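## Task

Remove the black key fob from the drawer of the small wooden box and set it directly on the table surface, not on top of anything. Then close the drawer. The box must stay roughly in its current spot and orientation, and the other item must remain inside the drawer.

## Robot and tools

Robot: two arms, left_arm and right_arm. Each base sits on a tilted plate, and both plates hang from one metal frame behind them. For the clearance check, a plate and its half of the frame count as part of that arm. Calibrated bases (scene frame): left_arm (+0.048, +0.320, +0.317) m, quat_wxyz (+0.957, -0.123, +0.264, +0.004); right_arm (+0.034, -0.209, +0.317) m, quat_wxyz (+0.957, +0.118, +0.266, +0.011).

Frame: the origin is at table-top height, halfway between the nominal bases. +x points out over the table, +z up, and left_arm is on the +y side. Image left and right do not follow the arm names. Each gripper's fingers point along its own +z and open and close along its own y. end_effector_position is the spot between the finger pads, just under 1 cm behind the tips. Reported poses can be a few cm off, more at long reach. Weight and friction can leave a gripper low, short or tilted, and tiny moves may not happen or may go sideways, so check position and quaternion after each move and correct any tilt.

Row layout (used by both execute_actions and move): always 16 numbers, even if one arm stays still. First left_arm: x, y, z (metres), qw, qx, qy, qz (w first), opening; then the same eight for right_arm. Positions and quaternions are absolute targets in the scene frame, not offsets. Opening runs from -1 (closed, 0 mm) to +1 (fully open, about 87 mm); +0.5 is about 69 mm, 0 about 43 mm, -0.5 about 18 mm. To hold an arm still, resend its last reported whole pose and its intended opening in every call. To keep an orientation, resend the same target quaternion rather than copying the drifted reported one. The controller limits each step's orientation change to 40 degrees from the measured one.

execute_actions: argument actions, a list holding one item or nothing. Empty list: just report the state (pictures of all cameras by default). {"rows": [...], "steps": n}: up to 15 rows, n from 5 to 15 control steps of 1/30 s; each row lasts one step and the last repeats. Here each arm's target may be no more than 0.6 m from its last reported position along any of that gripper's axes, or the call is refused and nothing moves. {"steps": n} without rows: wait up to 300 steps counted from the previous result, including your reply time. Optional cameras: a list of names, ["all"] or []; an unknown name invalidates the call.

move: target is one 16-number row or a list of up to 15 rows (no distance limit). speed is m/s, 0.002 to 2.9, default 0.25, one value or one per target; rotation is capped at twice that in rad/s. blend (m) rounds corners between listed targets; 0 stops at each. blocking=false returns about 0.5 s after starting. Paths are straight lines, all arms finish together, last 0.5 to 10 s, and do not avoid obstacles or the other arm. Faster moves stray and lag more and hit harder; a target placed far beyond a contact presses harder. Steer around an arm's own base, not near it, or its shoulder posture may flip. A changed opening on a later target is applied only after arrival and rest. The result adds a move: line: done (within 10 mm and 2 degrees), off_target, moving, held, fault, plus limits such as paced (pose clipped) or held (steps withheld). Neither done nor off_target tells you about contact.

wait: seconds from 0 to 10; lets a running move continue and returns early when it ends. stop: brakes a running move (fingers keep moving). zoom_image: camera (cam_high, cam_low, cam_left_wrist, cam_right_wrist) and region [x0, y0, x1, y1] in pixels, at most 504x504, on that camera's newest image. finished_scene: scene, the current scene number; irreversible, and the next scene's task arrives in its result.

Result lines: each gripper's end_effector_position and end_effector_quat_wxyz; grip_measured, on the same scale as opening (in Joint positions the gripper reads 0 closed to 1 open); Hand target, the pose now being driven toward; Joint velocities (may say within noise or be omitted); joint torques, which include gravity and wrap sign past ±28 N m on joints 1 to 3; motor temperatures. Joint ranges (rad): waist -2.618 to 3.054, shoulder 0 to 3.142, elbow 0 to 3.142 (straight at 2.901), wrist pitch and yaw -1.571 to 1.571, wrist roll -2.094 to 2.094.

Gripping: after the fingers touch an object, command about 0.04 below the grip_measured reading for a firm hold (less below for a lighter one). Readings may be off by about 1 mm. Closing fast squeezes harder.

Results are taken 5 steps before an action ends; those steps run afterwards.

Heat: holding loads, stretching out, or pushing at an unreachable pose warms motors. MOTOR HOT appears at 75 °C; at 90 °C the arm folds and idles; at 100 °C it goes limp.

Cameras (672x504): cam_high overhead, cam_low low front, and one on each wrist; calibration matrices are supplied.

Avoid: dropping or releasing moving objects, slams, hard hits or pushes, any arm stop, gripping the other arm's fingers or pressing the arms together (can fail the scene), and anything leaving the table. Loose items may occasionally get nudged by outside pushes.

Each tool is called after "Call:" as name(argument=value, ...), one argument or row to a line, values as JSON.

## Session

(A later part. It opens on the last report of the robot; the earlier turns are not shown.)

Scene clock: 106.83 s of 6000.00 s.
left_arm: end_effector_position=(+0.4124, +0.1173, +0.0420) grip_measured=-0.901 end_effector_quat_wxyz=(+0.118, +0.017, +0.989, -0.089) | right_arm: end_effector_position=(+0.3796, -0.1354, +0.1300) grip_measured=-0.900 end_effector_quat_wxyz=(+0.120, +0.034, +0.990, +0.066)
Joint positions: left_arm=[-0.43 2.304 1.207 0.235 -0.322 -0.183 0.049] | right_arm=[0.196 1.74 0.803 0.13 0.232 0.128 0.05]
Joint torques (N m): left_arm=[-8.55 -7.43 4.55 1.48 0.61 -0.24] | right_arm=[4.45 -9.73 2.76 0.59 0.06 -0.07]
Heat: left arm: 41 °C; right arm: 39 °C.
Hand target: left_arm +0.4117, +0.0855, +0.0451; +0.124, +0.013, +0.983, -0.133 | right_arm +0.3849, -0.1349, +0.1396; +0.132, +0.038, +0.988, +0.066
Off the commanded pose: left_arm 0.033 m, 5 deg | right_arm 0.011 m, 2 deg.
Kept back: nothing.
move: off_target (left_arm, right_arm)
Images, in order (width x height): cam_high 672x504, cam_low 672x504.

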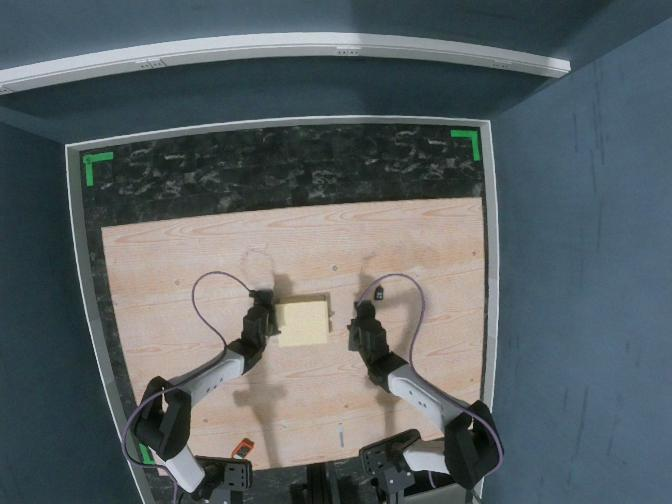

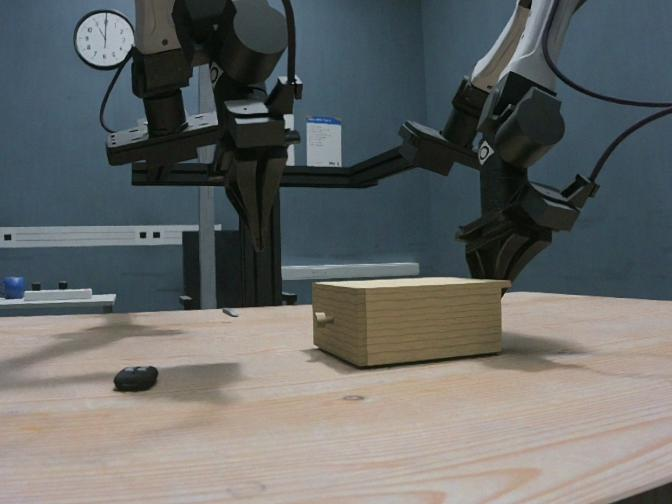

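Call:
zoom_image(
  camera="cam_low",
  region=[300, 260, 540, 390],
)

Call:
zoom_image(
  camera="cam_high",
  region=[260, 270, 360, 370],
)

Scaled by 2.100 (camera's finer frame: 960x720).

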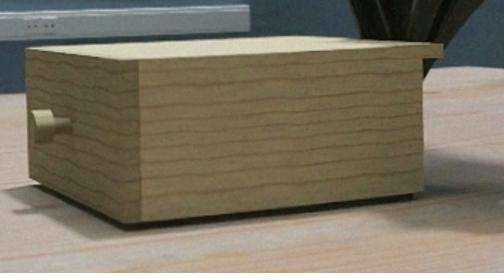

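Scaled by 5.040 (camera's finer frame: 960x720).

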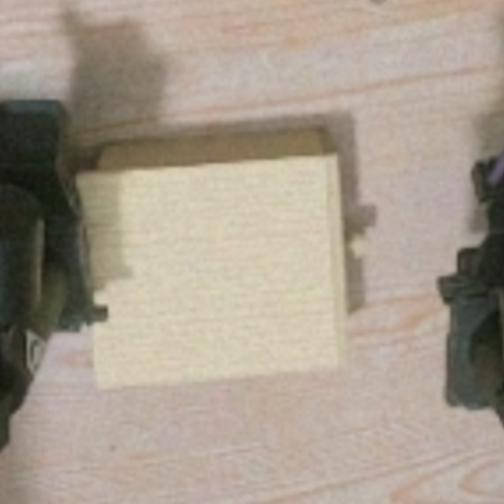

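Call:
move(
  target=[
    [0.413, 0.150, 0.046, 0.12551, 0.01213, 0.98304, -0.13319, -0.9, 0.385, -0.135, 0.14, 0.1322, 0.03845, 0.98831, 0.06527, -0.9],
    [0.40, 0.165, 0.06, 0.12551, 0.01213, 0.98304, -0.13319, -0.9, 0.385, -0.135, 0.14, 0.1322, 0.03845, 0.98831, 0.06527, -0.9],
    [0.37, 0.18, 0.16, 0.12551, 0.01213, 0.98304, -0.13319, -0.9, 0.34, -0.20, 0.16, 0.1322, 0.03845, 0.98831, 0.06527, -0.9],
  ],
  speed=[0.12, 0.12, 0.2],
  blend=[0.0, 0.02, 0.0],
)

Scene clock: 109.57 s of 6000.00 s.
left_arm: end_effector_position=(+0.3714, +0.1767, +0.1569) grip_measured=-0.901 end_effector_quat_wxyz=(+0.125, +0.015, +0.982, -0.141) | right_arm: end_effector_position=(+0.3352, -0.1967, +0.1535) grip_measured=-0.900 end_effector_quat_wxyz=(+0.120, +0.038, +0.990, +0.063)
Joint positions: left_arm=[-0.404 1.729 0.757 0.15 -0.205 -0.171 0.05] | right_arm=[0.02 1.484 0.579 0.121 0.115 0.008 0.05]
Joint torques (N m): left_arm=[-3.9 -8.84 2.52 1.08 -0.07 0.1] | right_arm=[1.03 -8.32 2.86 0.58 -0.21 -0.22]
Heat: left arm: 42 °C; right arm: 39 °C.
Hand target: left_arm +0.3699, +0.1800, +0.1598; +0.125, +0.012, +0.983, -0.133 | right_arm +0.3399, -0.1999, +0.1597; +0.132, +0.038, +0.988, +0.065
Off the commanded pose: left_arm 0.005 m, 1 deg | right_arm 0.009 m, 1 deg.
Kept back: nothing.
move: done; blend cut to 0.0121 m at target 2
cam_left_wrist: T_world_to_cam=[[-0.0637395, -0.962993, 0.261883, 0.150761], [-0.820849, 0.199835, 0.535045, 0.210243], [-0.567577, -0.180863, -0.803209, 0.509696], [0, 0, 0, 1]] pos_world=[0.47148, 0.195353, 0.257422]
cam_right_wrist: T_world_to_cam=[[-0.0403052, -0.990497, -0.131497, -0.162947], [-0.805344, -0.0456956, 0.591045, 0.190007], [-0.591437, 0.129723, -0.795848, 0.482367], [0, 0, 0, 1]] pos_world=[0.431743, -0.21529, 0.250161]

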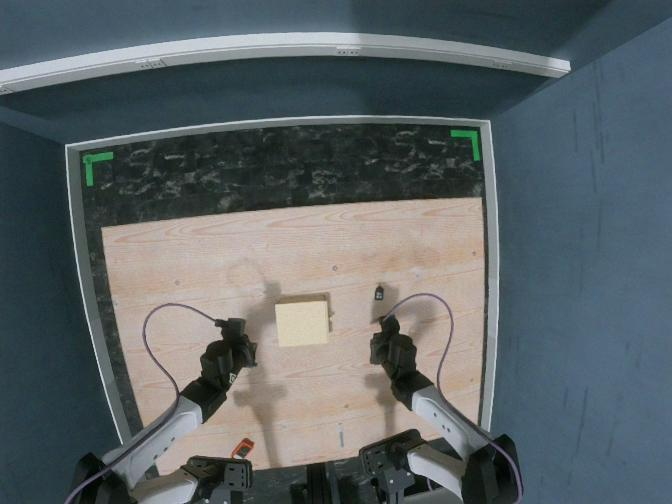

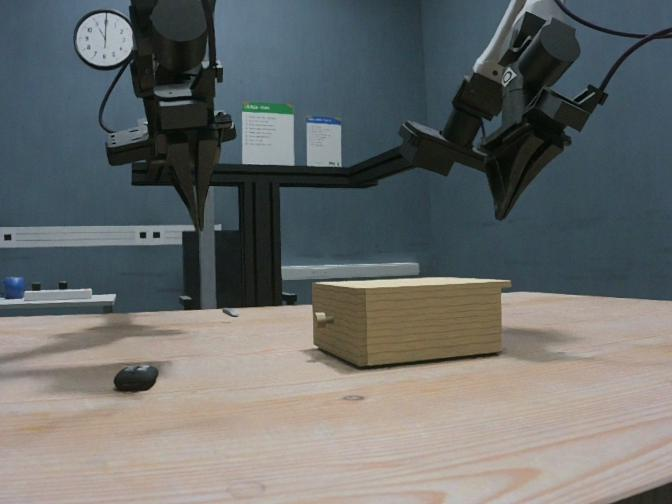

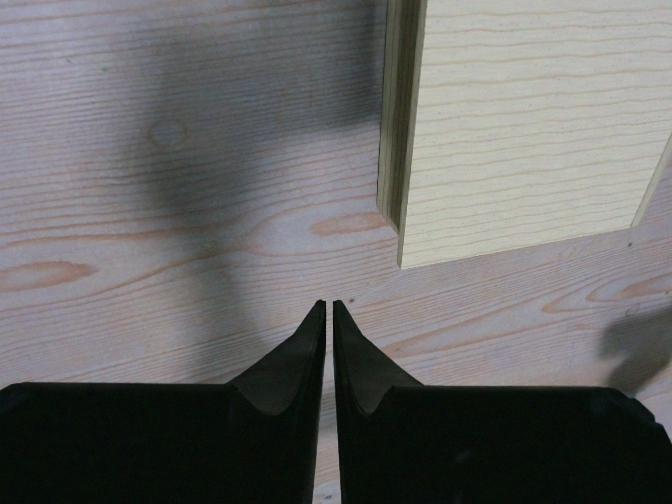

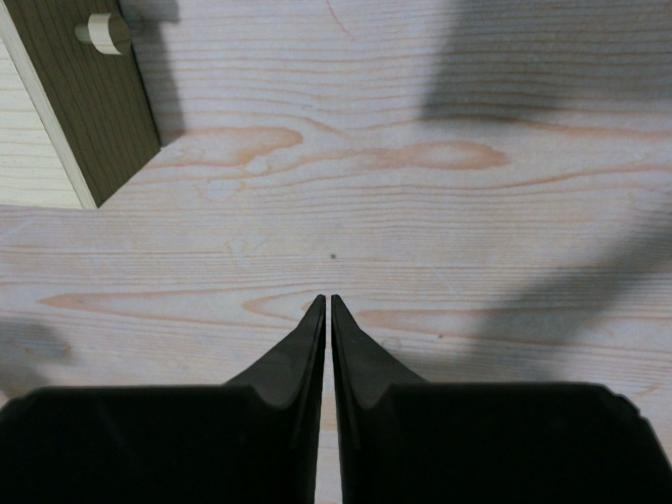

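Call:
finished_scene(
  scene=1,
)

The scene is finished: the task was done.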